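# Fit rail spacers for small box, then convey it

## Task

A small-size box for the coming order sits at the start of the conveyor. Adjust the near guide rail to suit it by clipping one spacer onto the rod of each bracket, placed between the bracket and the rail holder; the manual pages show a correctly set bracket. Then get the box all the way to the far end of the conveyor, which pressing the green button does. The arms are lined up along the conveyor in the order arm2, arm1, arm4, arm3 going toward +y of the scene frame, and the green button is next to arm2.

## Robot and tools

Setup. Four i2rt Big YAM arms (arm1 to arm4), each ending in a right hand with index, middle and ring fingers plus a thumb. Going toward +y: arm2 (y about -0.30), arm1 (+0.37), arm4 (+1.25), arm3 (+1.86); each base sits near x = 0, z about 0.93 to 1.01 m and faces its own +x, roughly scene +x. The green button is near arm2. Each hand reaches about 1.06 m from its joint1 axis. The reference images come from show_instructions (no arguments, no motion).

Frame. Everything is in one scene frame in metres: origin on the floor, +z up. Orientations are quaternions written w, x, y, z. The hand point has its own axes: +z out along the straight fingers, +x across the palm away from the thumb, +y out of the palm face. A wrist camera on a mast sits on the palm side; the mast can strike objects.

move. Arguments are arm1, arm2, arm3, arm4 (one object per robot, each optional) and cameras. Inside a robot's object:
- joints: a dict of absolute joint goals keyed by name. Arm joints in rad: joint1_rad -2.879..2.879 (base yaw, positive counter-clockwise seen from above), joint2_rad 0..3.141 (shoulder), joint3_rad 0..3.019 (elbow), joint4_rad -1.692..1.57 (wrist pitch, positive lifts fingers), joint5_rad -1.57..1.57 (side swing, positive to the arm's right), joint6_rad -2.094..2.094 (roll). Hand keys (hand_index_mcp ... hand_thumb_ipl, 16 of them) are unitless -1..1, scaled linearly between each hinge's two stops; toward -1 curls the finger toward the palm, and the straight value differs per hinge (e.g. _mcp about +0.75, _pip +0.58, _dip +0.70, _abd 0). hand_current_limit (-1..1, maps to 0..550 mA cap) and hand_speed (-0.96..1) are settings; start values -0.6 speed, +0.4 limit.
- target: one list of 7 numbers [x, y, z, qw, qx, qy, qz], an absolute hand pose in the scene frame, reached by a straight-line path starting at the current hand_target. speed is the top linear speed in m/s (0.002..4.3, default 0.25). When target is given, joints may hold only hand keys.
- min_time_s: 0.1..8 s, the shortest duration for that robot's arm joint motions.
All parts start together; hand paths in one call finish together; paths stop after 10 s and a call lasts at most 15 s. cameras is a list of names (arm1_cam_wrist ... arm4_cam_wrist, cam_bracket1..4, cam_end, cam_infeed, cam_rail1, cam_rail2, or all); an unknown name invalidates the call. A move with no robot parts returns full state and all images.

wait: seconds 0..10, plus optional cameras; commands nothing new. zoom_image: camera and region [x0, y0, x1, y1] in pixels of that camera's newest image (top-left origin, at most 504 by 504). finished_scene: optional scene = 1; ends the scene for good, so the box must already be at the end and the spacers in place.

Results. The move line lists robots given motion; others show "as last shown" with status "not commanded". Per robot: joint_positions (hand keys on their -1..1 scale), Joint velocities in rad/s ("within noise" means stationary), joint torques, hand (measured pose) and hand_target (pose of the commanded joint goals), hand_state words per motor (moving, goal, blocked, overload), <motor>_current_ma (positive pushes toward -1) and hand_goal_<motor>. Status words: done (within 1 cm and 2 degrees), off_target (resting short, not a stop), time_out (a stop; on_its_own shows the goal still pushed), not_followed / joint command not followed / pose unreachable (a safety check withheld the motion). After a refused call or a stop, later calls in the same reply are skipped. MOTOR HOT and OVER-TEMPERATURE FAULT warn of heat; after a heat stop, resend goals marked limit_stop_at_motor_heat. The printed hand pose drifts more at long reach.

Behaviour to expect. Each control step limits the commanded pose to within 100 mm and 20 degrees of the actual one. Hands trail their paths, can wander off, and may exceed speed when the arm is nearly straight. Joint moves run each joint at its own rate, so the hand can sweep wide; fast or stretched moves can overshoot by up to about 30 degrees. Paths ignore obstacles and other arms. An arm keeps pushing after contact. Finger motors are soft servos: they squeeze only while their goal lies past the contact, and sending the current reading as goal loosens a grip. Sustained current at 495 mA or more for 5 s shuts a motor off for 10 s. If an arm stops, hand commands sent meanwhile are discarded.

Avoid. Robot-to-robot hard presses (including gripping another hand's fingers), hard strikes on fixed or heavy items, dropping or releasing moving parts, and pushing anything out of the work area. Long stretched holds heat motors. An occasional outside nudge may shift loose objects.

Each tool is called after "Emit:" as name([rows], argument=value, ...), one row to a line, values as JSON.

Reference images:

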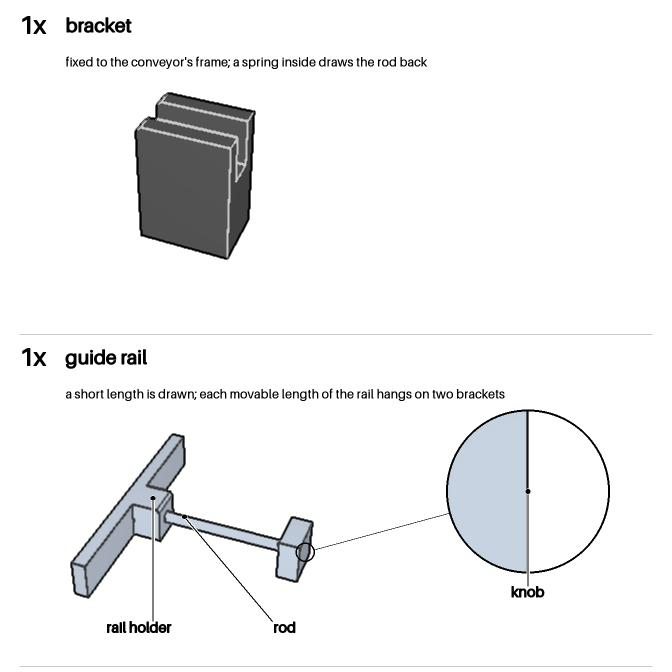

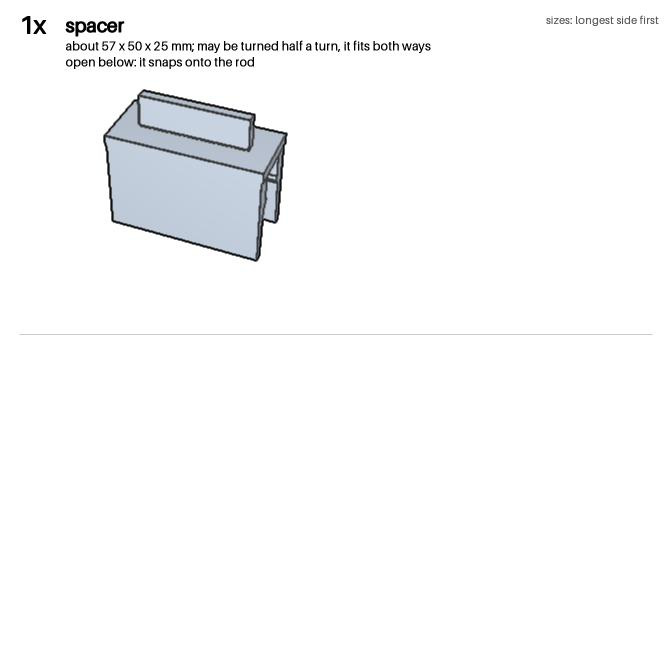

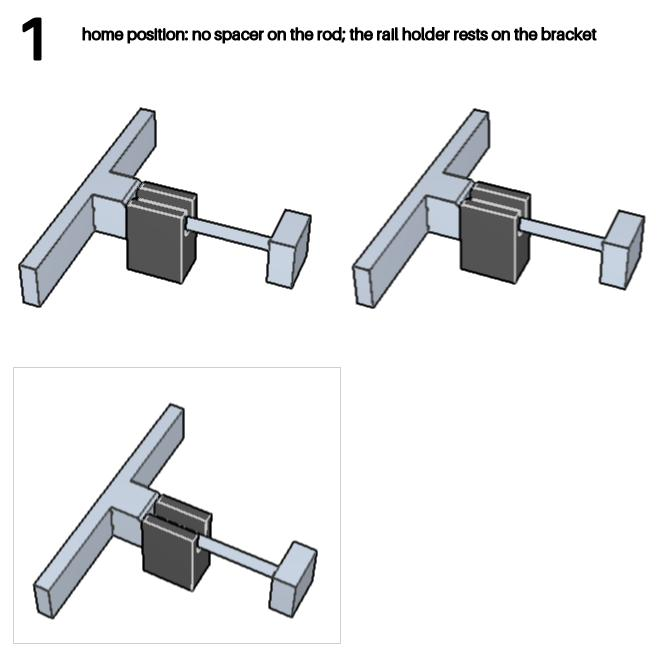

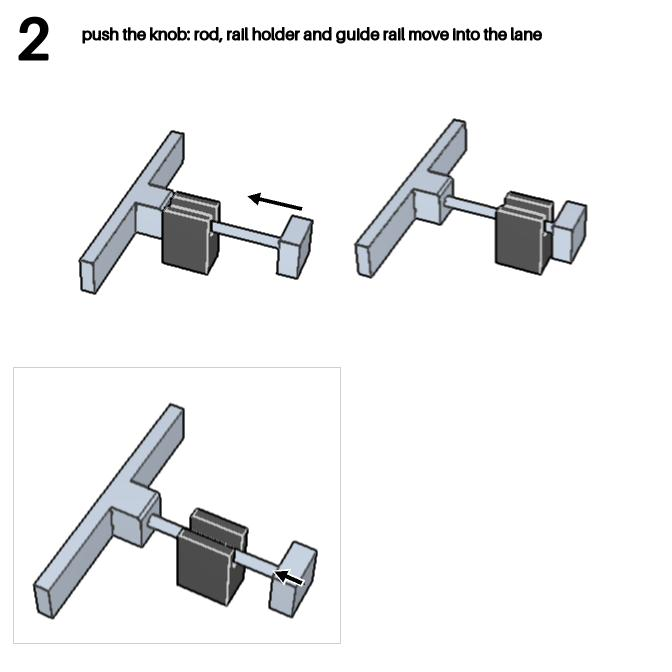

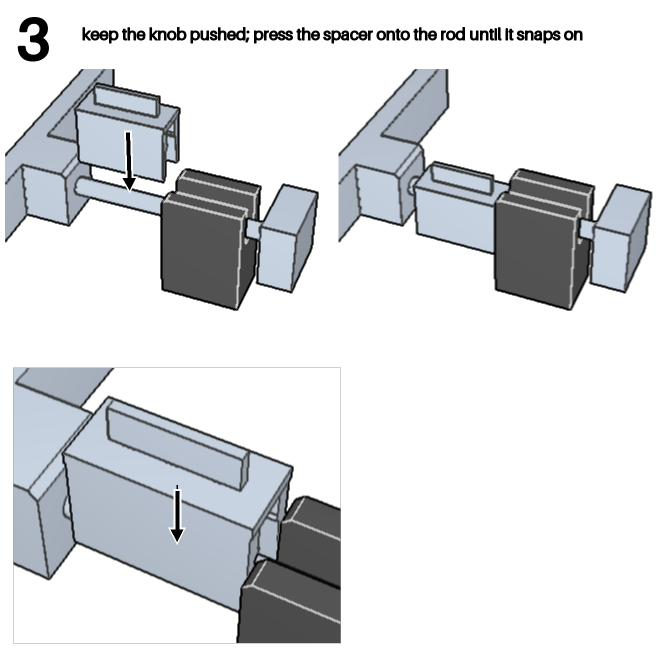

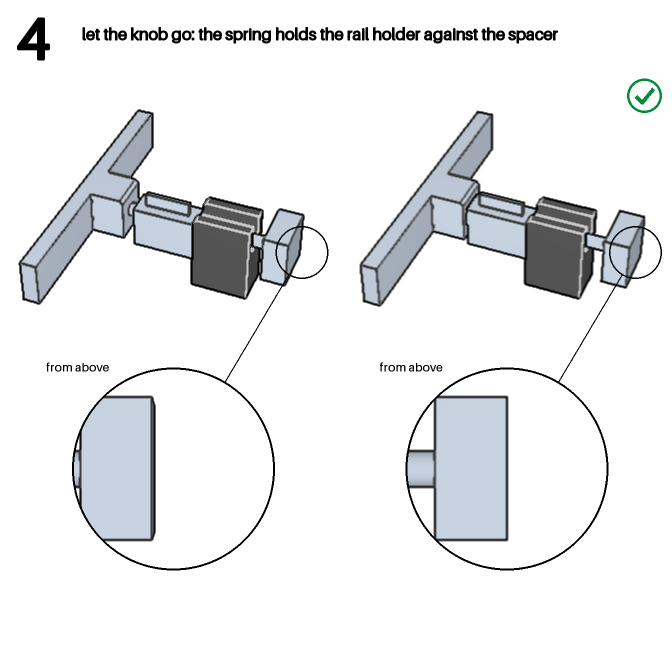

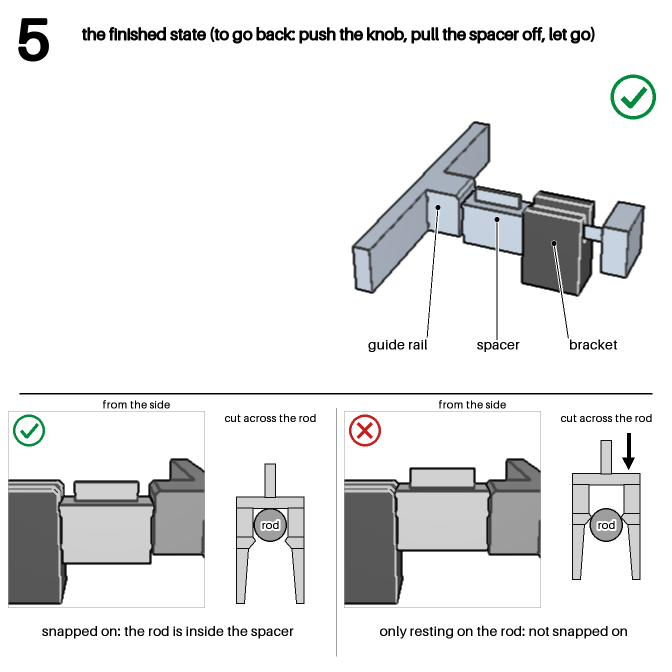

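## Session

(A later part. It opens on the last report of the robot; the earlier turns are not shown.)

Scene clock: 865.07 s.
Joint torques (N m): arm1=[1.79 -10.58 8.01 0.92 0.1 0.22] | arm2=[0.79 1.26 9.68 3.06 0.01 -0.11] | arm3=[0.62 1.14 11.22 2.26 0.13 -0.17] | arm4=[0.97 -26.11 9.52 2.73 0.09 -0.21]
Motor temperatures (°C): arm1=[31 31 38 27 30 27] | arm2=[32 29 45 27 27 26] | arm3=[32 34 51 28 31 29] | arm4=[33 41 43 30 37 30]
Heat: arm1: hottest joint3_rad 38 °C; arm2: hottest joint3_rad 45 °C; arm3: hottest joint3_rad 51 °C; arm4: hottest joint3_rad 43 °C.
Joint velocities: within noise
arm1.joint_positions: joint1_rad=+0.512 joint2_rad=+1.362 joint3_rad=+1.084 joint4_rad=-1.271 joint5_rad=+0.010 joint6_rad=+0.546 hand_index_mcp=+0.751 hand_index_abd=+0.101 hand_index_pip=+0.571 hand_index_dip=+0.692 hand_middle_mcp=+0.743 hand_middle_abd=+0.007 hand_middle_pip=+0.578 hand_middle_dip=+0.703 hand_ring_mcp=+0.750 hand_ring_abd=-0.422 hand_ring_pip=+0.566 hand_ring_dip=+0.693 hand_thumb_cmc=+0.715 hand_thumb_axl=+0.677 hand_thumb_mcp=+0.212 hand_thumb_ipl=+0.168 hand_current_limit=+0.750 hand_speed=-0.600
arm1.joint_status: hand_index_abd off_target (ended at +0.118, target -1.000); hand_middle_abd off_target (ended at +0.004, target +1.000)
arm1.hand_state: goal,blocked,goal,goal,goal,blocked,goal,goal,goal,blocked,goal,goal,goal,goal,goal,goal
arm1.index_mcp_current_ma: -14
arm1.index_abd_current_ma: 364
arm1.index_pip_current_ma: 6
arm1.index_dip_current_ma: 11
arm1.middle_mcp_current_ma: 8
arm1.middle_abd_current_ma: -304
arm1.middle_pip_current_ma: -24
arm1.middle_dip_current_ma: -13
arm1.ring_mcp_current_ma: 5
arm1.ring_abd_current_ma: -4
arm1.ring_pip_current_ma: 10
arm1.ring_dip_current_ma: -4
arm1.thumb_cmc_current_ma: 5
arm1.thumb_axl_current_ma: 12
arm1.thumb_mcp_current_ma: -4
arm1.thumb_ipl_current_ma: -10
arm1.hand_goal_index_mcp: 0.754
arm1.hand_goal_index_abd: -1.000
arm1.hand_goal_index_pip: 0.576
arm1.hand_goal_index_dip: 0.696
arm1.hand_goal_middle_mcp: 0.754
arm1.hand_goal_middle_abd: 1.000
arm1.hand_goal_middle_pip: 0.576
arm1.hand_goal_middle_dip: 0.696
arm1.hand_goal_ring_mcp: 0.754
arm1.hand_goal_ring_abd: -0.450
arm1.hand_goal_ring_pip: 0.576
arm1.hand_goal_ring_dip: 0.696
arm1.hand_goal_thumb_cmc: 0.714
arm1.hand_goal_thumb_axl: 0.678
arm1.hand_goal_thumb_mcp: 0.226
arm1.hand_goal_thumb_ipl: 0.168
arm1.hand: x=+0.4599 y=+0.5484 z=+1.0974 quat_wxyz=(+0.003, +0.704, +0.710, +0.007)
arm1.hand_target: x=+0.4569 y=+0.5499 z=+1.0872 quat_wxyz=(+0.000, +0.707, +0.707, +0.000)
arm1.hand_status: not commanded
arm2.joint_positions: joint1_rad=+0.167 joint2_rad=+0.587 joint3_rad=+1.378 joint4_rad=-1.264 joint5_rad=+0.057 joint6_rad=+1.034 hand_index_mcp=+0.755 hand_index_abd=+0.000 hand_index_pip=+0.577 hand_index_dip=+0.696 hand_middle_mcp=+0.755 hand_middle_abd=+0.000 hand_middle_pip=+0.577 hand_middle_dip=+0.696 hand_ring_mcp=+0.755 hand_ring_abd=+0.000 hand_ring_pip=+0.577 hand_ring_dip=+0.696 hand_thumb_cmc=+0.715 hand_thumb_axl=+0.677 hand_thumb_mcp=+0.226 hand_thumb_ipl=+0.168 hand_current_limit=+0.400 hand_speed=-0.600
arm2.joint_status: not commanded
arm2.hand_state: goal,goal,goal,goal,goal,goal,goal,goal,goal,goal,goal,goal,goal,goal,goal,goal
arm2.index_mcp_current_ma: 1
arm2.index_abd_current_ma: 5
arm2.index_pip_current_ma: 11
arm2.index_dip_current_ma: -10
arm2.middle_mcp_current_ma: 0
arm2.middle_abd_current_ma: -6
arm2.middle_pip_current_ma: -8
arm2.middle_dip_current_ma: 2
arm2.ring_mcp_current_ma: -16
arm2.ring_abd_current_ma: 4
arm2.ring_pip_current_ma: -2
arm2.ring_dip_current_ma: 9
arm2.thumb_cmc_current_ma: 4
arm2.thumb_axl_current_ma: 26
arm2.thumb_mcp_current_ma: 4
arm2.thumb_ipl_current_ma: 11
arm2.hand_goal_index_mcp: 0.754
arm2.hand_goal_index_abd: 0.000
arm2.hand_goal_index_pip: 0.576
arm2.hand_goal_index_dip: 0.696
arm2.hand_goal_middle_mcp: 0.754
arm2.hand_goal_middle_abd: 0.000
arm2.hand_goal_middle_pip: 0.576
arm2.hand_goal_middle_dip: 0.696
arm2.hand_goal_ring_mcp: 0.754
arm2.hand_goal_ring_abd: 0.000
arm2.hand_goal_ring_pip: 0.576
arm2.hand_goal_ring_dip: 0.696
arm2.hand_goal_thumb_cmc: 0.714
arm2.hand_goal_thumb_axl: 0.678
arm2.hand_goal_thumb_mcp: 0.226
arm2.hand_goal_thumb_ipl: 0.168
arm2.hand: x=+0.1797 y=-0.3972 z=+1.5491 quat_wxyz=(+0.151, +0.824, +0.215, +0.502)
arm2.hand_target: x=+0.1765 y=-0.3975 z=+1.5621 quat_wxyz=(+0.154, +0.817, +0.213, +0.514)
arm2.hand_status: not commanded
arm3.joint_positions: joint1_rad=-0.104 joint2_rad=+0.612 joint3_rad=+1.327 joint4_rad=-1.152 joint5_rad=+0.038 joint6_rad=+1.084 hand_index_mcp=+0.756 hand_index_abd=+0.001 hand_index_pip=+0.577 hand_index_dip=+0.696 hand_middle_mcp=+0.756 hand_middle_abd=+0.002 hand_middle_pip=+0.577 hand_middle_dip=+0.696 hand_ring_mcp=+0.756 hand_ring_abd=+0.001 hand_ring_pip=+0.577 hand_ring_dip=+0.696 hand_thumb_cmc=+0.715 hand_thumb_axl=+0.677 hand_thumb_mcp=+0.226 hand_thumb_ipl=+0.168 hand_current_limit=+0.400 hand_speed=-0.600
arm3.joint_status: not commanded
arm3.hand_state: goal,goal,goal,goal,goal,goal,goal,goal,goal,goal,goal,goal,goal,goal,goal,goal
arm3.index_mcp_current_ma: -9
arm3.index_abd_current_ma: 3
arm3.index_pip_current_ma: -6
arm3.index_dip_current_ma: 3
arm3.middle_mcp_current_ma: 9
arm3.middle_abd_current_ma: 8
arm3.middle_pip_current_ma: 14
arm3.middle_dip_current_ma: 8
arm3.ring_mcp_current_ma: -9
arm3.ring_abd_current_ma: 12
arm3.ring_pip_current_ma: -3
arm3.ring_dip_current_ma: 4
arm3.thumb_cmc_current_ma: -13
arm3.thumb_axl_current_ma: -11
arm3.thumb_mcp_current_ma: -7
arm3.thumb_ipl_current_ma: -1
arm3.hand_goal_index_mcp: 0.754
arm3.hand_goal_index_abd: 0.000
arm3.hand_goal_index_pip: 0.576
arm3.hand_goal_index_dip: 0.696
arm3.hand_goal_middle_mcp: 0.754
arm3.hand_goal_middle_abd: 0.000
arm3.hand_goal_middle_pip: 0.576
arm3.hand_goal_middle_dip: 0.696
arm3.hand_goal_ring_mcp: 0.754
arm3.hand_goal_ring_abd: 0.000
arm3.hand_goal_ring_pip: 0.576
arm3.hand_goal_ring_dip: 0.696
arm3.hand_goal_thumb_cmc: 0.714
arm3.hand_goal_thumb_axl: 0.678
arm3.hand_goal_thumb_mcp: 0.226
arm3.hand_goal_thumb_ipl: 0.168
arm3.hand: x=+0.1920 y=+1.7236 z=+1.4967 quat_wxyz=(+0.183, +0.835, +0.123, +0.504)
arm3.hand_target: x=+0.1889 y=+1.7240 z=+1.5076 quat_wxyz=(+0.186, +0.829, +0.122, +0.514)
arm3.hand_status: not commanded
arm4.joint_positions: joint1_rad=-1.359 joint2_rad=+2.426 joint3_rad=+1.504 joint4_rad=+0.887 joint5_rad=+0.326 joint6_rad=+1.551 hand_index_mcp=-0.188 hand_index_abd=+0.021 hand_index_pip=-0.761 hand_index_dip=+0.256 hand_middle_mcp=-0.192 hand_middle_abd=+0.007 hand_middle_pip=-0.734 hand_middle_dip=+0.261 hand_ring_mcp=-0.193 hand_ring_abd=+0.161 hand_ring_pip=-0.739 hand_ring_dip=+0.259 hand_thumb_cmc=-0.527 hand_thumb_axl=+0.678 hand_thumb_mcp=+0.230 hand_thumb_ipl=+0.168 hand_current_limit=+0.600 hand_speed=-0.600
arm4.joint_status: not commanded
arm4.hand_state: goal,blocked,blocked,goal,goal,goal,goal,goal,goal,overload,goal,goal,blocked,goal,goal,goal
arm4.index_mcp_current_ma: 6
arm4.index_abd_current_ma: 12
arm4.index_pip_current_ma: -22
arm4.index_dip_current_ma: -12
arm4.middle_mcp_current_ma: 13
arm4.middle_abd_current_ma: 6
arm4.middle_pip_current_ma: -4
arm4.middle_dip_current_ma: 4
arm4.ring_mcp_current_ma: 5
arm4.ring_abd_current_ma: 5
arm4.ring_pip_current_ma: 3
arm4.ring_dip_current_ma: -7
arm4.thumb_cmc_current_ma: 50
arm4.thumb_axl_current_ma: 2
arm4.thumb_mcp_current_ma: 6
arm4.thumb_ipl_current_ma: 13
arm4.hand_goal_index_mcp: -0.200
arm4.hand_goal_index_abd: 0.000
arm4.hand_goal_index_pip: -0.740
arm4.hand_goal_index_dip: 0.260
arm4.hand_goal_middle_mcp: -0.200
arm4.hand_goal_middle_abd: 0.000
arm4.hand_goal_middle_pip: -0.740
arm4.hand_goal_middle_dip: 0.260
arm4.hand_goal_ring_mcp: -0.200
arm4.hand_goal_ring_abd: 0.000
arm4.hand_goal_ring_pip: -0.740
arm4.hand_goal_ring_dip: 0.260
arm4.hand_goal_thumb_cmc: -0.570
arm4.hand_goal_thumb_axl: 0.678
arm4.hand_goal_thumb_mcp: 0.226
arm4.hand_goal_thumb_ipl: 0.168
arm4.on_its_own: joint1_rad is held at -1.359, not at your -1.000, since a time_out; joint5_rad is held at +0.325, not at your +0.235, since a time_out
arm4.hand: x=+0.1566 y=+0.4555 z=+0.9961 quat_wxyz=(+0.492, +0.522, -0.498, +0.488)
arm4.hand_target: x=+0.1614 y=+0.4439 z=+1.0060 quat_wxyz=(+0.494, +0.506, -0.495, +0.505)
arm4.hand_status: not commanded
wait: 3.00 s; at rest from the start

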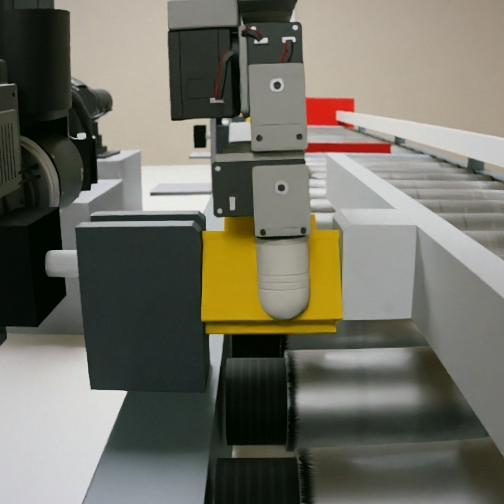

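Emit:
wait(seconds=10)

Emit:
wait(seconds=7, cameras=["cam_bracket1"])

Emit:
zoom_image(camera="cam_bracket1", region=[180, 150, 370, 350])

Scene clock: 879.03 s.
Joint torques (N m): arm1=[2.14 -10.46 7.98 0.99 0.11 0.21] | arm2=[0.09 1.85 9.52 3.08 0.01 -0.08] | arm3=[0.56 1.08 11.21 2.28 0.14 -0.18] | arm4=[0.56 -26.34 9.46 2.73 0.08 -0.21]
Motor temperatures (°C): arm1=[31 31 38 27 30 27] | arm2=[32 29 45 27 27 26] | arm3=[32 33 51 28 31 29] | arm4=[32 42 43 30 37 30]
Heat: arm1: hottest joint3_rad 38 °C; arm2: hottest joint3_rad 45 °C; arm3: hottest joint3_rad 51 °C; arm4: hottest joint3_rad 43 °C.
Joint velocities: within noise
arm1.joint_positions: joint1_rad=+0.512 joint2_rad=+1.362 joint3_rad=+1.084 joint4_rad=-1.271 joint5_rad=+0.010 joint6_rad=+0.546 hand_index_mcp=+0.751 hand_index_abd=+0.101 hand_index_pip=+0.571 hand_index_dip=+0.692 hand_middle_mcp=+0.743 hand_middle_abd=+0.007 hand_middle_pip=+0.578 hand_middle_dip=+0.703 hand_ring_mcp=+0.750 hand_ring_abd=-0.422 hand_ring_pip=+0.566 hand_ring_dip=+0.693 hand_thumb_cmc=+0.715 hand_thumb_axl=+0.677 hand_thumb_mcp=+0.212 hand_thumb_ipl=+0.168 hand_current_limit=+0.750 hand_speed=-0.600
arm1.joint_status: hand_index_abd off_target (ended at +0.118, target -1.000); hand_middle_abd off_target (ended at +0.004, target +1.000)
arm1.hand_state: goal,blocked,goal,goal,goal,blocked,goal,goal,goal,blocked,goal,goal,goal,goal,goal,goal
arm1.index_mcp_current_ma: -16
arm1.index_abd_current_ma: 353
arm1.index_pip_current_ma: 18
arm1.index_dip_current_ma: 7
arm1.middle_mcp_current_ma: -4
arm1.middle_abd_current_ma: -283
arm1.middle_pip_current_ma: -15
arm1.middle_dip_current_ma: -19
arm1.ring_mcp_current_ma: 14
arm1.ring_abd_current_ma: -14
arm1.ring_pip_current_ma: 7
arm1.ring_dip_current_ma: -3
arm1.thumb_cmc_current_ma: 2
arm1.thumb_axl_current_ma: 10
arm1.thumb_mcp_current_ma: 6
arm1.thumb_ipl_current_ma: -28
arm1.hand_goal_index_mcp: 0.754
arm1.hand_goal_index_abd: -1.000
arm1.hand_goal_index_pip: 0.576
arm1.hand_goal_index_dip: 0.696
arm1.hand_goal_middle_mcp: 0.754
arm1.hand_goal_middle_abd: 1.000
arm1.hand_goal_middle_pip: 0.576
arm1.hand_goal_middle_dip: 0.696
arm1.hand_goal_ring_mcp: 0.754
arm1.hand_goal_ring_abd: -0.450
arm1.hand_goal_ring_pip: 0.576
arm1.hand_goal_ring_dip: 0.696
arm1.hand_goal_thumb_cmc: 0.714
arm1.hand_goal_thumb_axl: 0.678
arm1.hand_goal_thumb_mcp: 0.226
arm1.hand_goal_thumb_ipl: 0.168
arm1.hand: x=+0.4599 y=+0.5484 z=+1.0974 quat_wxyz=(+0.003, +0.704, +0.710, +0.007)
arm1.hand_target: x=+0.4569 y=+0.5499 z=+1.0872 quat_wxyz=(+0.000, +0.707, +0.707, +0.000)
arm1.hand_status: not commanded
arm2.joint_positions: joint1_rad=+0.167 joint2_rad=+0.587 joint3_rad=+1.378 joint4_rad=-1.264 joint5_rad=+0.057 joint6_rad=+1.034 hand_index_mcp=+0.755 hand_index_abd=+0.000 hand_index_pip=+0.577 hand_index_dip=+0.696 hand_middle_mcp=+0.755 hand_middle_abd=+0.000 hand_middle_pip=+0.577 hand_middle_dip=+0.696 hand_ring_mcp=+0.755 hand_ring_abd=+0.000 hand_ring_pip=+0.577 hand_ring_dip=+0.696 hand_thumb_cmc=+0.715 hand_thumb_axl=+0.677 hand_thumb_mcp=+0.226 hand_thumb_ipl=+0.168 hand_current_limit=+0.400 hand_speed=-0.600
arm2.joint_status: not commanded
arm2.hand_state: goal,goal,goal,goal,goal,goal,goal,goal,goal,goal,goal,goal,goal,goal,goal,goal
arm2.index_mcp_current_ma: 12
arm2.index_abd_current_ma: -11
arm2.index_pip_current_ma: 8
arm2.index_dip_current_ma: 16
arm2.middle_mcp_current_ma: -17
arm2.middle_abd_current_ma: -14
arm2.middle_pip_current_ma: -7
arm2.middle_dip_current_ma: 16
arm2.ring_mcp_current_ma: 3
arm2.ring_abd_current_ma: 7
arm2.ring_pip_current_ma: -9
arm2.ring_dip_current_ma: 1
arm2.thumb_cmc_current_ma: -2
arm2.thumb_axl_current_ma: -4
arm2.thumb_mcp_current_ma: 7
arm2.thumb_ipl_current_ma: 11
arm2.hand_goal_index_mcp: 0.754
arm2.hand_goal_index_abd: 0.000
arm2.hand_goal_index_pip: 0.576
arm2.hand_goal_index_dip: 0.696
arm2.hand_goal_middle_mcp: 0.754
arm2.hand_goal_middle_abd: 0.000
arm2.hand_goal_middle_pip: 0.576
arm2.hand_goal_middle_dip: 0.696
arm2.hand_goal_ring_mcp: 0.754
arm2.hand_goal_ring_abd: 0.000
arm2.hand_goal_ring_pip: 0.576
arm2.hand_goal_ring_dip: 0.696
arm2.hand_goal_thumb_cmc: 0.714
arm2.hand_goal_thumb_axl: 0.678
arm2.hand_goal_thumb_mcp: 0.226
arm2.hand_goal_thumb_ipl: 0.168
arm2.hand: x=+0.1797 y=-0.3972 z=+1.5491 quat_wxyz=(+0.151, +0.824, +0.215, +0.502)
arm2.hand_target: x=+0.1765 y=-0.3975 z=+1.5621 quat_wxyz=(+0.154, +0.817, +0.213, +0.514)
arm2.hand_status: not commanded
arm3.joint_positions: joint1_rad=-0.104 joint2_rad=+0.612 joint3_rad=+1.327 joint4_rad=-1.152 joint5_rad=+0.038 joint6_rad=+1.084 hand_index_mcp=+0.756 hand_index_abd=+0.001 hand_index_pip=+0.577 hand_index_dip=+0.696 hand_middle_mcp=+0.756 hand_middle_abd=+0.002 hand_middle_pip=+0.577 hand_middle_dip=+0.696 hand_ring_mcp=+0.756 hand_ring_abd=+0.001 hand_ring_pip=+0.577 hand_ring_dip=+0.696 hand_thumb_cmc=+0.715 hand_thumb_axl=+0.677 hand_thumb_mcp=+0.226 hand_thumb_ipl=+0.168 hand_current_limit=+0.400 hand_speed=-0.600
arm3.joint_status: not commanded
arm3.hand_state: goal,goal,goal,goal,goal,goal,goal,goal,goal,goal,goal,goal,goal,goal,goal,goal
arm3.index_mcp_current_ma: -3
arm3.index_abd_current_ma: 6
arm3.index_pip_current_ma: 1
arm3.index_dip_current_ma: 8
arm3.middle_mcp_current_ma: -5
arm3.middle_abd_current_ma: -2
arm3.middle_pip_current_ma: 15
arm3.middle_dip_current_ma: 14
arm3.ring_mcp_current_ma: -14
arm3.ring_abd_current_ma: 10
arm3.ring_pip_current_ma: 1
arm3.ring_dip_current_ma: 0
arm3.thumb_cmc_current_ma: -6
arm3.thumb_axl_current_ma: 0
arm3.thumb_mcp_current_ma: -6
arm3.thumb_ipl_current_ma: 4
arm3.hand_goal_index_mcp: 0.754
arm3.hand_goal_index_abd: 0.000
arm3.hand_goal_index_pip: 0.576
arm3.hand_goal_index_dip: 0.696
arm3.hand_goal_middle_mcp: 0.754
arm3.hand_goal_middle_abd: 0.000
arm3.hand_goal_middle_pip: 0.576
arm3.hand_goal_middle_dip: 0.696
arm3.hand_goal_ring_mcp: 0.754
arm3.hand_goal_ring_abd: 0.000
arm3.hand_goal_ring_pip: 0.576
arm3.hand_goal_ring_dip: 0.696
arm3.hand_goal_thumb_cmc: 0.714
arm3.hand_goal_thumb_axl: 0.678
arm3.hand_goal_thumb_mcp: 0.226
arm3.hand_goal_thumb_ipl: 0.168
arm3.hand: x=+0.1920 y=+1.7236 z=+1.4967 quat_wxyz=(+0.183, +0.835, +0.123, +0.504)
arm3.hand_target: x=+0.1889 y=+1.7240 z=+1.5076 quat_wxyz=(+0.186, +0.829, +0.122, +0.514)
arm3.hand_status: not commanded
arm4.joint_positions: joint1_rad=-1.359 joint2_rad=+2.426 joint3_rad=+1.504 joint4_rad=+0.887 joint5_rad=+0.326 joint6_rad=+1.551 hand_index_mcp=-0.188 hand_index_abd=+0.021 hand_index_pip=-0.761 hand_index_dip=+0.256 hand_middle_mcp=-0.192 hand_middle_abd=+0.007 hand_middle_pip=-0.734 hand_middle_dip=+0.261 hand_ring_mcp=-0.193 hand_ring_abd=+0.161 hand_ring_pip=-0.739 hand_ring_dip=+0.259 hand_thumb_cmc=-0.527 hand_thumb_axl=+0.678 hand_thumb_mcp=+0.230 hand_thumb_ipl=+0.168 hand_current_limit=+0.600 hand_speed=-0.600
arm4.joint_status: not commanded
arm4.hand_state: goal,blocked,blocked,goal,goal,goal,goal,goal,goal,overload,goal,goal,blocked,goal,goal,goal
arm4.index_mcp_current_ma: 12
arm4.index_abd_current_ma: 21
arm4.index_pip_current_ma: -19
arm4.index_dip_current_ma: 5
arm4.middle_mcp_current_ma: 8
arm4.middle_abd_current_ma: 0
arm4.middle_pip_current_ma: -10
arm4.middle_dip_current_ma: 10
arm4.ring_mcp_current_ma: 10
arm4.ring_abd_current_ma: 12
arm4.ring_pip_current_ma: -1
arm4.ring_dip_current_ma: -7
arm4.thumb_cmc_current_ma: 45
arm4.thumb_axl_current_ma: 9
arm4.thumb_mcp_current_ma: 6
arm4.thumb_ipl_current_ma: 17
arm4.hand_goal_index_mcp: -0.200
arm4.hand_goal_index_abd: 0.000
arm4.hand_goal_index_pip: -0.740
arm4.hand_goal_index_dip: 0.260
arm4.hand_goal_middle_mcp: -0.200
arm4.hand_goal_middle_abd: 0.000
arm4.hand_goal_middle_pip: -0.740
arm4.hand_goal_middle_dip: 0.260
arm4.hand_goal_ring_mcp: -0.200
arm4.hand_goal_ring_abd: 0.000
arm4.hand_goal_ring_pip: -0.740
arm4.hand_goal_ring_dip: 0.260
arm4.hand_goal_thumb_cmc: -0.570
arm4.hand_goal_thumb_axl: 0.678
arm4.hand_goal_thumb_mcp: 0.226
arm4.hand_goal_thumb_ipl: 0.168
arm4.on_its_own: joint1_rad is held at -1.359, not at your -1.000, since a time_out; joint5_rad is held at +0.325, not at your +0.235, since a time_out
arm4.hand: x=+0.1566 y=+0.4555 z=+0.9961 quat_wxyz=(+0.492, +0.522, -0.498, +0.488)
arm4.hand_target: x=+0.1614 y=+0.4439 z=+1.0060 quat_wxyz=(+0.494, +0.506, -0.495, +0.505)
arm4.hand_status: not commanded
wait: 10.00 s; at rest from the start
pictures: none

Scene clock: 886.03 s.
Joint torques (N m): arm1=[2.08 -10.4 7.98 0.96 0.1 0.21] | arm2=[0.62 1.32 9.52 2.89 0.04 -0.06] | arm3=[0.56 1.08 11.21 2.26 0.13 -0.18] | arm4=[0.73 -25.82 9.52 2.63 0.08 -0.2]
Motor temperatures (°C): arm1=[31 31 38 27 30 27] | arm2=[32 29 45 27 27 26] | arm3=[32 33 51 28 31 29] | arm4=[32 42 44 30 37 30]
Heat: arm1: hottest joint3_rad 38 °C; arm2: hottest joint3_rad 45 °C; arm3: hottest joint3_rad 51 °C; arm4: hottest joint3_rad 44 °C.
Joint velocities: within noise
arm1.joint_positions: joint1_rad=+0.512 joint2_rad=+1.362 joint3_rad=+1.084 joint4_rad=-1.271 joint5_rad=+0.010 joint6_rad=+0.546 hand_index_mcp=+0.751 hand_index_abd=+0.101 hand_index_pip=+0.571 hand_index_dip=+0.692 hand_middle_mcp=+0.743 hand_middle_abd=+0.007 hand_middle_pip=+0.578 hand_middle_dip=+0.703 hand_ring_mcp=+0.750 hand_ring_abd=-0.422 hand_ring_pip=+0.566 hand_ring_dip=+0.693 hand_thumb_cmc=+0.715 hand_thumb_axl=+0.677 hand_thumb_mcp=+0.212 hand_thumb_ipl=+0.168 hand_current_limit=+0.750 hand_speed=-0.600
arm1.joint_status: hand_index_abd off_target (ended at +0.118, target -1.000); hand_middle_abd off_target (ended at +0.004, target +1.000)
arm1.hand_state: goal,blocked,goal,goal,goal,blocked,goal,goal,goal,blocked,goal,goal,goal,goal,goal,goal
arm1.index_mcp_current_ma: 2
arm1.index_abd_current_ma: 379
arm1.index_pip_current_ma: 7
arm1.index_dip_current_ma: -16
arm1.middle_mcp_current_ma: -6
arm1.middle_abd_current_ma: -311
arm1.middle_pip_current_ma: -11
arm1.middle_dip_current_ma: 2
arm1.ring_mcp_current_ma: 4
arm1.ring_abd_current_ma: -4
arm1.ring_pip_current_ma: -8
arm1.ring_dip_current_ma: 10
arm1.thumb_cmc_current_ma: 15
arm1.thumb_axl_current_ma: 1
arm1.thumb_mcp_current_ma: 1
arm1.thumb_ipl_current_ma: -21
arm1.hand_goal_index_mcp: 0.754
arm1.hand_goal_index_abd: -1.000
arm1.hand_goal_index_pip: 0.576
arm1.hand_goal_index_dip: 0.696
arm1.hand_goal_middle_mcp: 0.754
arm1.hand_goal_middle_abd: 1.000
arm1.hand_goal_middle_pip: 0.576
arm1.hand_goal_middle_dip: 0.696
arm1.hand_goal_ring_mcp: 0.754
arm1.hand_goal_ring_abd: -0.450
arm1.hand_goal_ring_pip: 0.576
arm1.hand_goal_ring_dip: 0.696
arm1.hand_goal_thumb_cmc: 0.714
arm1.hand_goal_thumb_axl: 0.678
arm1.hand_goal_thumb_mcp: 0.226
arm1.hand_goal_thumb_ipl: 0.168
arm1.hand: x=+0.4599 y=+0.5484 z=+1.0974 quat_wxyz=(+0.003, +0.704, +0.710, +0.007)
arm1.hand_target: x=+0.4569 y=+0.5499 z=+1.0872 quat_wxyz=(+0.000, +0.707, +0.707, +0.000)
arm1.hand_status: not commanded
arm2.joint_positions: joint1_rad=+0.167 joint2_rad=+0.587 joint3_rad=+1.378 joint4_rad=-1.264 joint5_rad=+0.057 joint6_rad=+1.034 hand_index_mcp=+0.755 hand_index_abd=+0.000 hand_index_pip=+0.577 hand_index_dip=+0.696 hand_middle_mcp=+0.755 hand_middle_abd=+0.000 hand_middle_pip=+0.577 hand_middle_dip=+0.696 hand_ring_mcp=+0.755 hand_ring_abd=+0.000 hand_ring_pip=+0.577 hand_ring_dip=+0.696 hand_thumb_cmc=+0.715 hand_thumb_axl=+0.677 hand_thumb_mcp=+0.226 hand_thumb_ipl=+0.168 hand_current_limit=+0.400 hand_speed=-0.600
arm2.joint_status: not commanded
arm2.hand_state: goal,goal,goal,goal,goal,goal,goal,goal,goal,goal,goal,goal,goal,goal,goal,goal
arm2.index_mcp_current_ma: 15
arm2.index_abd_current_ma: -21
arm2.index_pip_current_ma: 24
arm2.index_dip_current_ma: 10
arm2.middle_mcp_current_ma: -2
arm2.middle_abd_current_ma: -26
arm2.middle_pip_current_ma: -12
arm2.middle_dip_current_ma: 3
arm2.ring_mcp_current_ma: 2
arm2.ring_abd_current_ma: 24
arm2.ring_pip_current_ma: 1
arm2.ring_dip_current_ma: 13
arm2.thumb_cmc_current_ma: 7
arm2.thumb_axl_current_ma: 9
arm2.thumb_mcp_current_ma: 13
arm2.thumb_ipl_current_ma: 1
arm2.hand_goal_index_mcp: 0.754
arm2.hand_goal_index_abd: 0.000
arm2.hand_goal_index_pip: 0.576
arm2.hand_goal_index_dip: 0.696
arm2.hand_goal_middle_mcp: 0.754
arm2.hand_goal_middle_abd: 0.000
arm2.hand_goal_middle_pip: 0.576
arm2.hand_goal_middle_dip: 0.696
arm2.hand_goal_ring_mcp: 0.754
arm2.hand_goal_ring_abd: 0.000
arm2.hand_goal_ring_pip: 0.576
arm2.hand_goal_ring_dip: 0.696
arm2.hand_goal_thumb_cmc: 0.714
arm2.hand_goal_thumb_axl: 0.678
arm2.hand_goal_thumb_mcp: 0.226
arm2.hand_goal_thumb_ipl: 0.168
arm2.hand: x=+0.1797 y=-0.3972 z=+1.5491 quat_wxyz=(+0.151, +0.824, +0.215, +0.502)
arm2.hand_target: x=+0.1765 y=-0.3975 z=+1.5621 quat_wxyz=(+0.154, +0.817, +0.213, +0.514)
arm2.hand_status: not commanded
arm3.joint_positions: joint1_rad=-0.104 joint2_rad=+0.612 joint3_rad=+1.327 joint4_rad=-1.152 joint5_rad=+0.038 joint6_rad=+1.084 hand_index_mcp=+0.756 hand_index_abd=+0.001 hand_index_pip=+0.577 hand_index_dip=+0.696 hand_middle_mcp=+0.756 hand_middle_abd=+0.002 hand_middle_pip=+0.577 hand_middle_dip=+0.696 hand_ring_mcp=+0.756 hand_ring_abd=+0.001 hand_ring_pip=+0.577 hand_ring_dip=+0.696 hand_thumb_cmc=+0.715 hand_thumb_axl=+0.677 hand_thumb_mcp=+0.226 hand_thumb_ipl=+0.168 hand_current_limit=+0.400 hand_speed=-0.600
arm3.joint_status: not commanded
arm3.hand_state: goal,goal,goal,goal,goal,goal,goal,goal,goal,goal,goal,goal,goal,goal,goal,goal
arm3.index_mcp_current_ma: -10
arm3.index_abd_current_ma: 8
arm3.index_pip_current_ma: 9
arm3.index_dip_current_ma: 14
arm3.middle_mcp_current_ma: 5
arm3.middle_abd_current_ma: 8
arm3.middle_pip_current_ma: 7
arm3.middle_dip_current_ma: 15
arm3.ring_mcp_current_ma: -9
arm3.ring_abd_current_ma: 8
arm3.ring_pip_current_ma: -2
arm3.ring_dip_current_ma: 1
arm3.thumb_cmc_current_ma: -14
arm3.thumb_axl_current_ma: -9
arm3.thumb_mcp_current_ma: -1
arm3.thumb_ipl_current_ma: 1
arm3.hand_goal_index_mcp: 0.754
arm3.hand_goal_index_abd: 0.000
arm3.hand_goal_index_pip: 0.576
arm3.hand_goal_index_dip: 0.696
arm3.hand_goal_middle_mcp: 0.754
arm3.hand_goal_middle_abd: 0.000
arm3.hand_goal_middle_pip: 0.576
arm3.hand_goal_middle_dip: 0.696
arm3.hand_goal_ring_mcp: 0.754
arm3.hand_goal_ring_abd: 0.000
arm3.hand_goal_ring_pip: 0.576
arm3.hand_goal_ring_dip: 0.696
arm3.hand_goal_thumb_cmc: 0.714
arm3.hand_goal_thumb_axl: 0.678
arm3.hand_goal_thumb_mcp: 0.226
arm3.hand_goal_thumb_ipl: 0.168
arm3.hand: x=+0.1920 y=+1.7236 z=+1.4967 quat_wxyz=(+0.183, +0.835, +0.123, +0.504)
arm3.hand_target: x=+0.1889 y=+1.7240 z=+1.5076 quat_wxyz=(+0.186, +0.829, +0.122, +0.514)
arm3.hand_status: not commanded
arm4.joint_positions: joint1_rad=-1.359 joint2_rad=+2.426 joint3_rad=+1.504 joint4_rad=+0.887 joint5_rad=+0.326 joint6_rad=+1.551 hand_index_mcp=-0.188 hand_index_abd=+0.021 hand_index_pip=-0.761 hand_index_dip=+0.256 hand_middle_mcp=-0.192 hand_middle_abd=+0.007 hand_middle_pip=-0.734 hand_middle_dip=+0.261 hand_ring_mcp=-0.193 hand_ring_abd=+0.161 hand_ring_pip=-0.739 hand_ring_dip=+0.259 hand_thumb_cmc=-0.527 hand_thumb_axl=+0.678 hand_thumb_mcp=+0.230 hand_thumb_ipl=+0.168 hand_current_limit=+0.600 hand_speed=-0.600
arm4.joint_status: not commanded
arm4.hand_state: goal,blocked,blocked,goal,goal,goal,goal,goal,goal,overload,goal,goal,blocked,goal,goal,goal
arm4.index_mcp_current_ma: 1
arm4.index_abd_current_ma: 18
arm4.index_pip_current_ma: -21
arm4.index_dip_current_ma: 3
arm4.middle_mcp_current_ma: 11
arm4.middle_abd_current_ma: 1
arm4.middle_pip_current_ma: 3
arm4.middle_dip_current_ma: 10
arm4.ring_mcp_current_ma: 2
arm4.ring_abd_current_ma: 3
arm4.ring_pip_current_ma: 4
arm4.ring_dip_current_ma: -6
arm4.thumb_cmc_current_ma: 50
arm4.thumb_axl_current_ma: 6
arm4.thumb_mcp_current_ma: 2
arm4.thumb_ipl_current_ma: 9
arm4.hand_goal_index_mcp: -0.200
arm4.hand_goal_index_abd: 0.000
arm4.hand_goal_index_pip: -0.740
arm4.hand_goal_index_dip: 0.260
arm4.hand_goal_middle_mcp: -0.200
arm4.hand_goal_middle_abd: 0.000
arm4.hand_goal_middle_pip: -0.740
arm4.hand_goal_middle_dip: 0.260
arm4.hand_goal_ring_mcp: -0.200
arm4.hand_goal_ring_abd: 0.000
arm4.hand_goal_ring_pip: -0.740
arm4.hand_goal_ring_dip: 0.260
arm4.hand_goal_thumb_cmc: -0.570
arm4.hand_goal_thumb_axl: 0.678
arm4.hand_goal_thumb_mcp: 0.226
arm4.hand_goal_thumb_ipl: 0.168
arm4.on_its_own: joint1_rad is held at -1.359, not at your -1.000, since a time_out; joint5_rad is held at +0.325, not at your +0.235, since a time_out
arm4.hand: x=+0.1566 y=+0.4555 z=+0.9961 quat_wxyz=(+0.492, +0.522, -0.498, +0.488)
arm4.hand_target: x=+0.1614 y=+0.4439 z=+1.0060 quat_wxyz=(+0.494, +0.506, -0.495, +0.505)
arm4.hand_status: not commanded
wait: 7.00 s; at rest by 0.27 s

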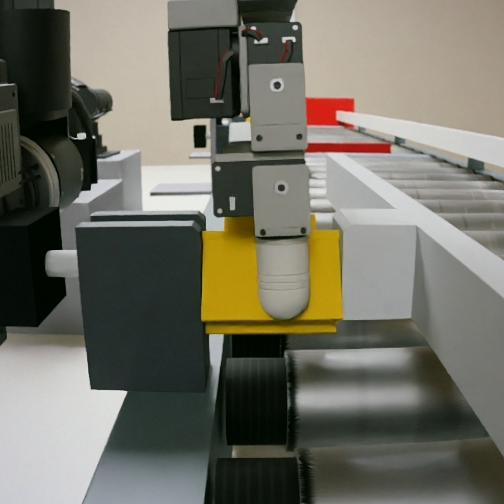

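Scaled by 2.520 from the camera's image (finer frame: 720x720).

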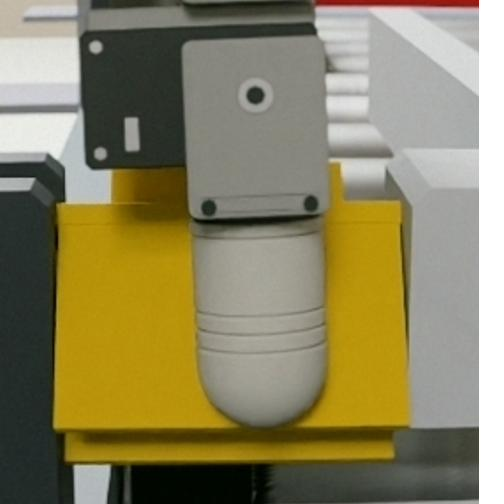

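Emit:
move(arm1={"joints":{"hand_index_abd":0.35,"hand_middle_abd":-0.35}})

Emit:
move(arm1={"target":[0.460,0.551,1.18,0,0.7071,0.7071,0],"speed":0.2})

Emit:
move(arm4={"joints":{"joint1_rad":-1.0,"joint5_rad":0.235},"min_time_s":1.5}, cameras=["cam_bracket1"])

Scene clock: 893.00 s.
Joint torques (N m): arm1=[1.85 -10.46 8.09 0.94 0.14 0.22] | arm2=[0.56 1.85 9.66 3.06 0.05 -0.11] | arm3=[0.56 1.08 11.21 2.28 0.13 -0.17] | arm4=[0.85 -25.88 9.54 2.77 0.07 -0.2]
Motor temperatures (°C): arm1=[31 31 37 27 30 27] | arm2=[32 29 45 27 27 26] | arm3=[32 33 51 28 31 29] | arm4=[32 42 44 30 37 30]
Heat: arm1: hottest joint3_rad 37 °C; arm2: hottest joint3_rad 45 °C; arm3: hottest joint3_rad 51 °C; arm4: hottest joint3_rad 44 °C.
move: arm1 off_target
Joint velocities: within noise
arm1.joint_positions: joint1_rad=+0.512 joint2_rad=+1.362 joint3_rad=+1.083 joint4_rad=-1.271 joint5_rad=+0.009 joint6_rad=+0.546 hand_index_mcp=+0.751 hand_index_abd=+0.318 hand_index_pip=+0.571 hand_index_dip=+0.692 hand_middle_mcp=+0.743 hand_middle_abd=-0.316 hand_middle_pip=+0.578 hand_middle_dip=+0.703 hand_ring_mcp=+0.750 hand_ring_abd=-0.422 hand_ring_pip=+0.566 hand_ring_dip=+0.693 hand_thumb_cmc=+0.715 hand_thumb_axl=+0.677 hand_thumb_mcp=+0.212 hand_thumb_ipl=+0.168 hand_current_limit=+0.750 hand_speed=-0.600
arm1.joint_status: hand_index_abd off_target (ended at +0.318, target +0.350); hand_middle_abd off_target (ended at -0.316, target -0.350)
arm1.hand_state: goal,blocked,goal,goal,goal,blocked,goal,goal,goal,blocked,goal,goal,goal,goal,goal,goal
arm1.index_mcp_current_ma: 9
arm1.index_abd_current_ma: -3
arm1.index_pip_current_ma: 14
arm1.index_dip_current_ma: -4
arm1.middle_mcp_current_ma: 7
arm1.middle_abd_current_ma: -4
arm1.middle_pip_current_ma: -12
arm1.middle_dip_current_ma: -9
arm1.ring_mcp_current_ma: 4
arm1.ring_abd_current_ma: -15
arm1.ring_pip_current_ma: 20
arm1.ring_dip_current_ma: -11
arm1.thumb_cmc_current_ma: 12
arm1.thumb_axl_current_ma: -4
arm1.thumb_mcp_current_ma: 3
arm1.thumb_ipl_current_ma: 3
arm1.hand_goal_index_mcp: 0.754
arm1.hand_goal_index_abd: 0.350
arm1.hand_goal_index_pip: 0.576
arm1.hand_goal_index_dip: 0.696
arm1.hand_goal_middle_mcp: 0.754
arm1.hand_goal_middle_abd: -0.350
arm1.hand_goal_middle_pip: 0.576
arm1.hand_goal_middle_dip: 0.696
arm1.hand_goal_ring_mcp: 0.754
arm1.hand_goal_ring_abd: -0.450
arm1.hand_goal_ring_pip: 0.576
arm1.hand_goal_ring_dip: 0.696
arm1.hand_goal_thumb_cmc: 0.714
arm1.hand_goal_thumb_axl: 0.678
arm1.hand_goal_thumb_mcp: 0.226
arm1.hand_goal_thumb_ipl: 0.168
arm1.hand: x=+0.4595 y=+0.5486 z=+1.0967 quat_wxyz=(+0.003, +0.704, +0.710, +0.007)
arm1.hand_target: x=+0.4569 y=+0.5498 z=+1.0871 quat_wxyz=(+0.000, +0.707, +0.707, +0.000)
arm1.hand_status: not commanded
arm2, arm3, arm4: as last shown
arm2.index_mcp_current_ma: 5
arm2.index_abd_current_ma: 6
arm2.index_pip_current_ma: 8
arm2.index_dip_current_ma: 2
arm2.middle_mcp_current_ma: -9
arm2.middle_abd_current_ma: -10
arm2.middle_pip_current_ma: -17
arm2.middle_dip_current_ma: 8
arm2.ring_mcp_current_ma: -3
arm2.ring_abd_current_ma: 19
arm2.ring_pip_current_ma: -12
arm2.ring_dip_current_ma: -2
arm2.thumb_cmc_current_ma: 6
arm2.thumb_axl_current_ma: 7
arm2.thumb_mcp_current_ma: 7
arm2.thumb_ipl_current_ma: 5
arm3.index_mcp_current_ma: -3
arm3.index_abd_current_ma: 12
arm3.index_pip_current_ma: 2
arm3.index_dip_current_ma: 8
arm3.middle_mcp_current_ma: 1
arm3.middle_abd_current_ma: 13
arm3.middle_dip_current_ma: 5
arm3.ring_mcp_current_ma: -18
arm3.ring_abd_current_ma: 13
arm3.ring_pip_current_ma: -3
arm3.ring_dip_current_ma: 4
arm3.thumb_cmc_current_ma: -1
arm3.thumb_axl_current_ma: 0
arm3.thumb_mcp_current_ma: 0
arm3.thumb_ipl_current_ma: 9
arm4.index_mcp_current_ma: 5
arm4.index_abd_current_ma: 15
arm4.index_pip_current_ma: -18
arm4.index_dip_current_ma: 0
arm4.middle_mcp_current_ma: 7
arm4.middle_abd_current_ma: 8
arm4.middle_pip_current_ma: -4
arm4.middle_dip_current_ma: 6
arm4.ring_mcp_current_ma: 0
arm4.ring_abd_current_ma: 5
arm4.ring_pip_current_ma: -3
arm4.ring_dip_current_ma: -8
arm4.thumb_cmc_current_ma: 51
arm4.thumb_axl_current_ma: 1
arm4.thumb_mcp_current_ma: 7
arm4.thumb_ipl_current_ma: 7
arm4.on_its_own: joint1_rad is held at -1.359, not at your -1.000, since a time_out; joint5_rad is held at +0.325, not at your +0.235, since a time_out
pictures: none

Scene clock: 894.27 s.
Joint torques (N m): arm1=[1.85 -10.05 12.63 0.05 0.13 0.22] | arm2=[0.38 1.32 9.68 2.92 -0.04 -0.08] | arm3=[0.5 1.14 11.21 2.26 0.14 -0.18] | arm4=[0.67 -26.05 9.5 2.63 0.09 -0.18]
Motor temperatures (°C): arm1=[31 31 38 27 30 27] | arm2=[32 29 45 27 27 26] | arm3=[32 33 51 28 31 29] | arm4=[32 42 44 30 37 30]
Heat: arm1: hottest joint3_rad 38 °C; arm2: hottest joint3_rad 45 °C; arm3: hottest joint3_rad 51 °C; arm4: hottest joint3_rad 44 °C.
move: arm1 off_target
Joint velocities: within noise
arm1.joint_positions: joint1_rad=+0.512 joint2_rad=+1.325 joint3_rad=+1.246 joint4_rad=-1.501 joint5_rad=+0.009 joint6_rad=+0.546 hand_index_mcp=+0.751 hand_index_abd=+0.318 hand_index_pip=+0.570 hand_index_dip=+0.692 hand_middle_mcp=+0.743 hand_middle_abd=-0.316 hand_middle_pip=+0.578 hand_middle_dip=+0.703 hand_ring_mcp=+0.750 hand_ring_abd=-0.422 hand_ring_pip=+0.566 hand_ring_dip=+0.693 hand_thumb_cmc=+0.715 hand_thumb_axl=+0.677 hand_thumb_mcp=+0.212 hand_thumb_ipl=+0.168 hand_current_limit=+0.750 hand_speed=-0.600
arm1.joint_status: not commanded
arm1.hand_state: goal,blocked,goal,goal,goal,blocked,goal,goal,goal,blocked,goal,goal,goal,goal,goal,goal
arm1.index_mcp_current_ma: 0
arm1.index_abd_current_ma: -5
arm1.index_pip_current_ma: 12
arm1.index_dip_current_ma: -8
arm1.middle_mcp_current_ma: -9
arm1.middle_abd_current_ma: -10
arm1.middle_pip_current_ma: -13
arm1.middle_dip_current_ma: 0
arm1.ring_mcp_current_ma: -11
arm1.ring_abd_current_ma: -6
arm1.ring_pip_current_ma: 2
arm1.ring_dip_current_ma: 20
arm1.thumb_cmc_current_ma: -2
arm1.thumb_axl_current_ma: 5
arm1.thumb_mcp_current_ma: -10
arm1.thumb_ipl_current_ma: -6
arm1.hand_goal_index_mcp: 0.754
arm1.hand_goal_index_abd: 0.350
arm1.hand_goal_index_pip: 0.576
arm1.hand_goal_index_dip: 0.696
arm1.hand_goal_middle_mcp: 0.754
arm1.hand_goal_middle_abd: -0.350
arm1.hand_goal_middle_pip: 0.576
arm1.hand_goal_middle_dip: 0.696
arm1.hand_goal_ring_mcp: 0.754
arm1.hand_goal_ring_abd: -0.450
arm1.hand_goal_ring_pip: 0.576
arm1.hand_goal_ring_dip: 0.696
arm1.hand_goal_thumb_cmc: 0.714
arm1.hand_goal_thumb_axl: 0.678
arm1.hand_goal_thumb_mcp: 0.226
arm1.hand_goal_thumb_ipl: 0.168
arm1.hand: x=+0.4531 y=+0.5441 z=+1.1691 quat_wxyz=(-0.001, +0.704, +0.710, -0.008)
arm1.hand_target: x=+0.4598 y=+0.5508 z=+1.1800 quat_wxyz=(+0.000, +0.707, +0.707, +0.000)
arm1.hand_status: off_target (0.015 m and 1.1 deg from the pose sent, 0.083 m and 1.0 deg at the start)
arm2, arm3, arm4: as last shown
arm2.index_mcp_current_ma: 13
arm2.index_abd_current_ma: 4
arm2.index_pip_current_ma: -3
arm2.index_dip_current_ma: -7
arm2.middle_mcp_current_ma: 0
arm2.middle_abd_current_ma: -14
arm2.middle_pip_current_ma: 1
arm2.middle_dip_current_ma: -6
arm2.ring_mcp_current_ma: 1
arm2.ring_pip_current_ma: -10
arm2.ring_dip_current_ma: 10
arm2.thumb_cmc_current_ma: 13
arm2.thumb_axl_current_ma: 3
arm2.thumb_mcp_current_ma: -12
arm2.thumb_ipl_current_ma: 8
arm3.index_mcp_current_ma: -8
arm3.index_pip_current_ma: -1
arm3.index_dip_current_ma: 17
arm3.middle_mcp_current_ma: 5
arm3.middle_abd_current_ma: 8
arm3.middle_pip_current_ma: 14
arm3.middle_dip_current_ma: 13
arm3.ring_mcp_current_ma: -13
arm3.ring_abd_current_ma: 15
arm3.ring_pip_current_ma: -1
arm3.ring_dip_current_ma: -4
arm3.thumb_cmc_current_ma: -4
arm3.thumb_axl_current_ma: -9
arm3.thumb_mcp_current_ma: -3
arm3.thumb_ipl_current_ma: 2
arm4.index_mcp_current_ma: 7
arm4.index_dip_current_ma: 1
arm4.middle_mcp_current_ma: 14
arm4.middle_abd_current_ma: 9
arm4.middle_pip_current_ma: -6
arm4.middle_dip_current_ma: 15
arm4.ring_mcp_current_ma: -1
arm4.ring_abd_current_ma: 9
arm4.ring_pip_current_ma: 4
arm4.ring_dip_current_ma: -12
arm4.thumb_cmc_current_ma: 44
arm4.thumb_mcp_current_ma: 0
arm4.thumb_ipl_current_ma: 9
arm4.on_its_own: joint1_rad is held at -1.359, not at your -1.000, since a time_out; joint5_rad is held at +0.325, not at your +0.235, since a time_out
pictures: none

Scene clock: 897.80 s.
Joint torques (N m): arm1=[1.73 -10.17 12.66 0.09 0.13 0.21] | arm2=[0.5 1.85 9.7 2.99 0.01 -0.09] | arm3=[0.56 1.08 11.22 2.26 0.13 -0.18] | arm4=[0.56 -26.17 9.4 2.66 0.07 -0.22]
Motor temperatures (°C): arm1=[31 31 38 27 30 27] | arm2=[32 29 45 27 27 26] | arm3=[32 33 51 28 31 29] | arm4=[32 42 43 30 37 30]
Heat: arm1: hottest joint3_rad 38 °C; arm2: hottest joint3_rad 45 °C; arm3: hottest joint3_rad 51 °C; arm4: hottest joint3_rad 43 °C.
move: arm4 time_out
Joint velocities: within noise
arm1.joint_positions: joint1_rad=+0.512 joint2_rad=+1.325 joint3_rad=+1.246 joint4_rad=-1.501 joint5_rad=+0.009 joint6_rad=+0.546 hand_index_mcp=+0.751 hand_index_abd=+0.318 hand_index_pip=+0.570 hand_index_dip=+0.692 hand_middle_mcp=+0.743 hand_middle_abd=-0.316 hand_middle_pip=+0.578 hand_middle_dip=+0.703 hand_ring_mcp=+0.750 hand_ring_abd=-0.422 hand_ring_pip=+0.566 hand_ring_dip=+0.693 hand_thumb_cmc=+0.715 hand_thumb_axl=+0.677 hand_thumb_mcp=+0.212 hand_thumb_ipl=+0.168 hand_current_limit=+0.750 hand_speed=-0.600
arm1.joint_status: not commanded
arm1.hand_state: goal,blocked,goal,goal,goal,blocked,goal,goal,goal,blocked,goal,goal,goal,goal,goal,goal
arm1.index_mcp_current_ma: -11
arm1.index_abd_current_ma: 3
arm1.index_pip_current_ma: -7
arm1.index_dip_current_ma: 20
arm1.middle_mcp_current_ma: 9
arm1.middle_abd_current_ma: 0
arm1.middle_pip_current_ma: -21
arm1.middle_dip_current_ma: 1
arm1.ring_mcp_current_ma: 16
arm1.ring_abd_current_ma: -27
arm1.ring_pip_current_ma: -1
arm1.ring_dip_current_ma: -10
arm1.thumb_cmc_current_ma: 3
arm1.thumb_axl_current_ma: -2
arm1.thumb_mcp_current_ma: -8
arm1.thumb_ipl_current_ma: -14
arm1.hand_goal_index_mcp: 0.754
arm1.hand_goal_index_abd: 0.350
arm1.hand_goal_index_pip: 0.576
arm1.hand_goal_index_dip: 0.696
arm1.hand_goal_middle_mcp: 0.754
arm1.hand_goal_middle_abd: -0.350
arm1.hand_goal_middle_pip: 0.576
arm1.hand_goal_middle_dip: 0.696
arm1.hand_goal_ring_mcp: 0.754
arm1.hand_goal_ring_abd: -0.450
arm1.hand_goal_ring_pip: 0.576
arm1.hand_goal_ring_dip: 0.696
arm1.hand_goal_thumb_cmc: 0.714
arm1.hand_goal_thumb_axl: 0.678
arm1.hand_goal_thumb_mcp: 0.226
arm1.hand_goal_thumb_ipl: 0.168
arm1.hand: x=+0.4531 y=+0.5441 z=+1.1691 quat_wxyz=(-0.001, +0.704, +0.710, -0.008)
arm1.hand_target: x=+0.4598 y=+0.5508 z=+1.1800 quat_wxyz=(+0.000, +0.707, +0.707, +0.000)
arm1.hand_status: not commanded
arm2, arm3: as last shown
arm2.index_mcp_current_ma: 5
arm2.index_abd_current_ma: -1
arm2.index_pip_current_ma: 7
arm2.index_dip_current_ma: 5
arm2.middle_mcp_current_ma: -3
arm2.middle_abd_current_ma: -17
arm2.middle_pip_current_ma: -8
arm2.middle_dip_current_ma: 4
arm2.ring_mcp_current_ma: -2
arm2.ring_abd_current_ma: 9
arm2.ring_pip_current_ma: -8
arm2.thumb_cmc_current_ma: 1
arm2.thumb_axl_current_ma: 14
arm2.thumb_mcp_current_ma: 0
arm2.thumb_ipl_current_ma: -11
arm3.index_mcp_current_ma: -3
arm3.index_abd_current_ma: 4
arm3.index_pip_current_ma: 4
arm3.index_dip_current_ma: 0
arm3.middle_mcp_current_ma: 1
arm3.middle_pip_current_ma: 10
arm3.middle_dip_current_ma: 11
arm3.ring_mcp_current_ma: -6
arm3.ring_abd_current_ma: 4
arm3.ring_pip_current_ma: -6
arm3.ring_dip_current_ma: 1
arm3.thumb_cmc_current_ma: -6
arm3.thumb_axl_current_ma: -5
arm3.thumb_mcp_current_ma: -11
arm3.thumb_ipl_current_ma: 4
arm4.joint_positions: joint1_rad=-1.360 joint2_rad=+2.426 joint3_rad=+1.504 joint4_rad=+0.887 joint5_rad=+0.323 joint6_rad=+1.551 hand_index_mcp=-0.188 hand_index_abd=+0.021 hand_index_pip=-0.761 hand_index_dip=+0.256 hand_middle_mcp=-0.192 hand_middle_abd=+0.007 hand_middle_pip=-0.734 hand_middle_dip=+0.261 hand_ring_mcp=-0.193 hand_ring_abd=+0.161 hand_ring_pip=-0.739 hand_ring_dip=+0.259 hand_thumb_cmc=-0.527 hand_thumb_axl=+0.678 hand_thumb_mcp=+0.230 hand_thumb_ipl=+0.168 hand_current_limit=+0.600 hand_speed=-0.600
arm4.joint_status: joint1_rad time_out (moved +0.000 of +0.359); joint5_rad time_out (moved -0.003 of -0.091)
arm4.hand_state: goal,blocked,blocked,goal,goal,goal,goal,goal,goal,overload,goal,goal,blocked,goal,goal,goal
arm4.index_mcp_current_ma: 4
arm4.index_abd_current_ma: 19
arm4.index_pip_current_ma: -16
arm4.index_dip_current_ma: -2
arm4.middle_mcp_current_ma: 11
arm4.middle_abd_current_ma: 3
arm4.middle_pip_current_ma: -5
arm4.middle_dip_current_ma: 7
arm4.ring_mcp_current_ma: 4
arm4.ring_abd_current_ma: 5
arm4.ring_pip_current_ma: 8
arm4.ring_dip_current_ma: -14
arm4.thumb_cmc_current_ma: 50
arm4.thumb_axl_current_ma: 13
arm4.thumb_mcp_current_ma: 3
arm4.thumb_ipl_current_ma: 13
arm4.hand_goal_index_mcp: -0.200
arm4.hand_goal_index_abd: 0.000
arm4.hand_goal_index_pip: -0.740
arm4.hand_goal_index_dip: 0.260
arm4.hand_goal_middle_mcp: -0.200
arm4.hand_goal_middle_abd: 0.000
arm4.hand_goal_middle_pip: -0.740
arm4.hand_goal_middle_dip: 0.260
arm4.hand_goal_ring_mcp: -0.200
arm4.hand_goal_ring_abd: 0.000
arm4.hand_goal_ring_pip: -0.740
arm4.hand_goal_ring_dip: 0.260
arm4.hand_goal_thumb_cmc: -0.570
arm4.hand_goal_thumb_axl: 0.678
arm4.hand_goal_thumb_mcp: 0.226
arm4.hand_goal_thumb_ipl: 0.168
arm4.on_its_own: joint1_rad is held at -1.360, not at your -1.000, since a time_out; joint5_rad is held at +0.322, not at your +0.235, since a time_out
arm4.hand: x=+0.1569 y=+0.4551 z=+0.9961 quat_wxyz=(+0.491, +0.523, -0.497, +0.488)
arm4.hand_target: x=+0.1616 y=+0.4436 z=+1.0060 quat_wxyz=(+0.493, +0.506, -0.495, +0.506)
arm4.hand_status: not commanded
led back after a hold (arm4 arm): the arm was led back toward your command in small steps, so it may still be short of it.
joint command not followed: on one or more control steps a check withheld the commanded joint targets of the arm4 arm, and it was not sent them on those steps.
cause: the commanded joint targets, or the way to them, would bring a part of the robot too close to another arm (a part of this arm and the arm1 arm's hand, 69 mm apart when this arm was first held).

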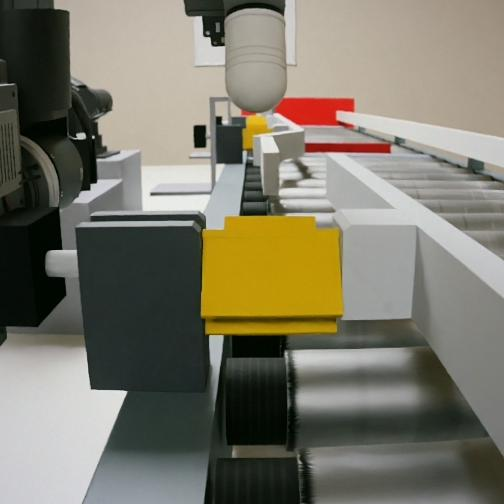

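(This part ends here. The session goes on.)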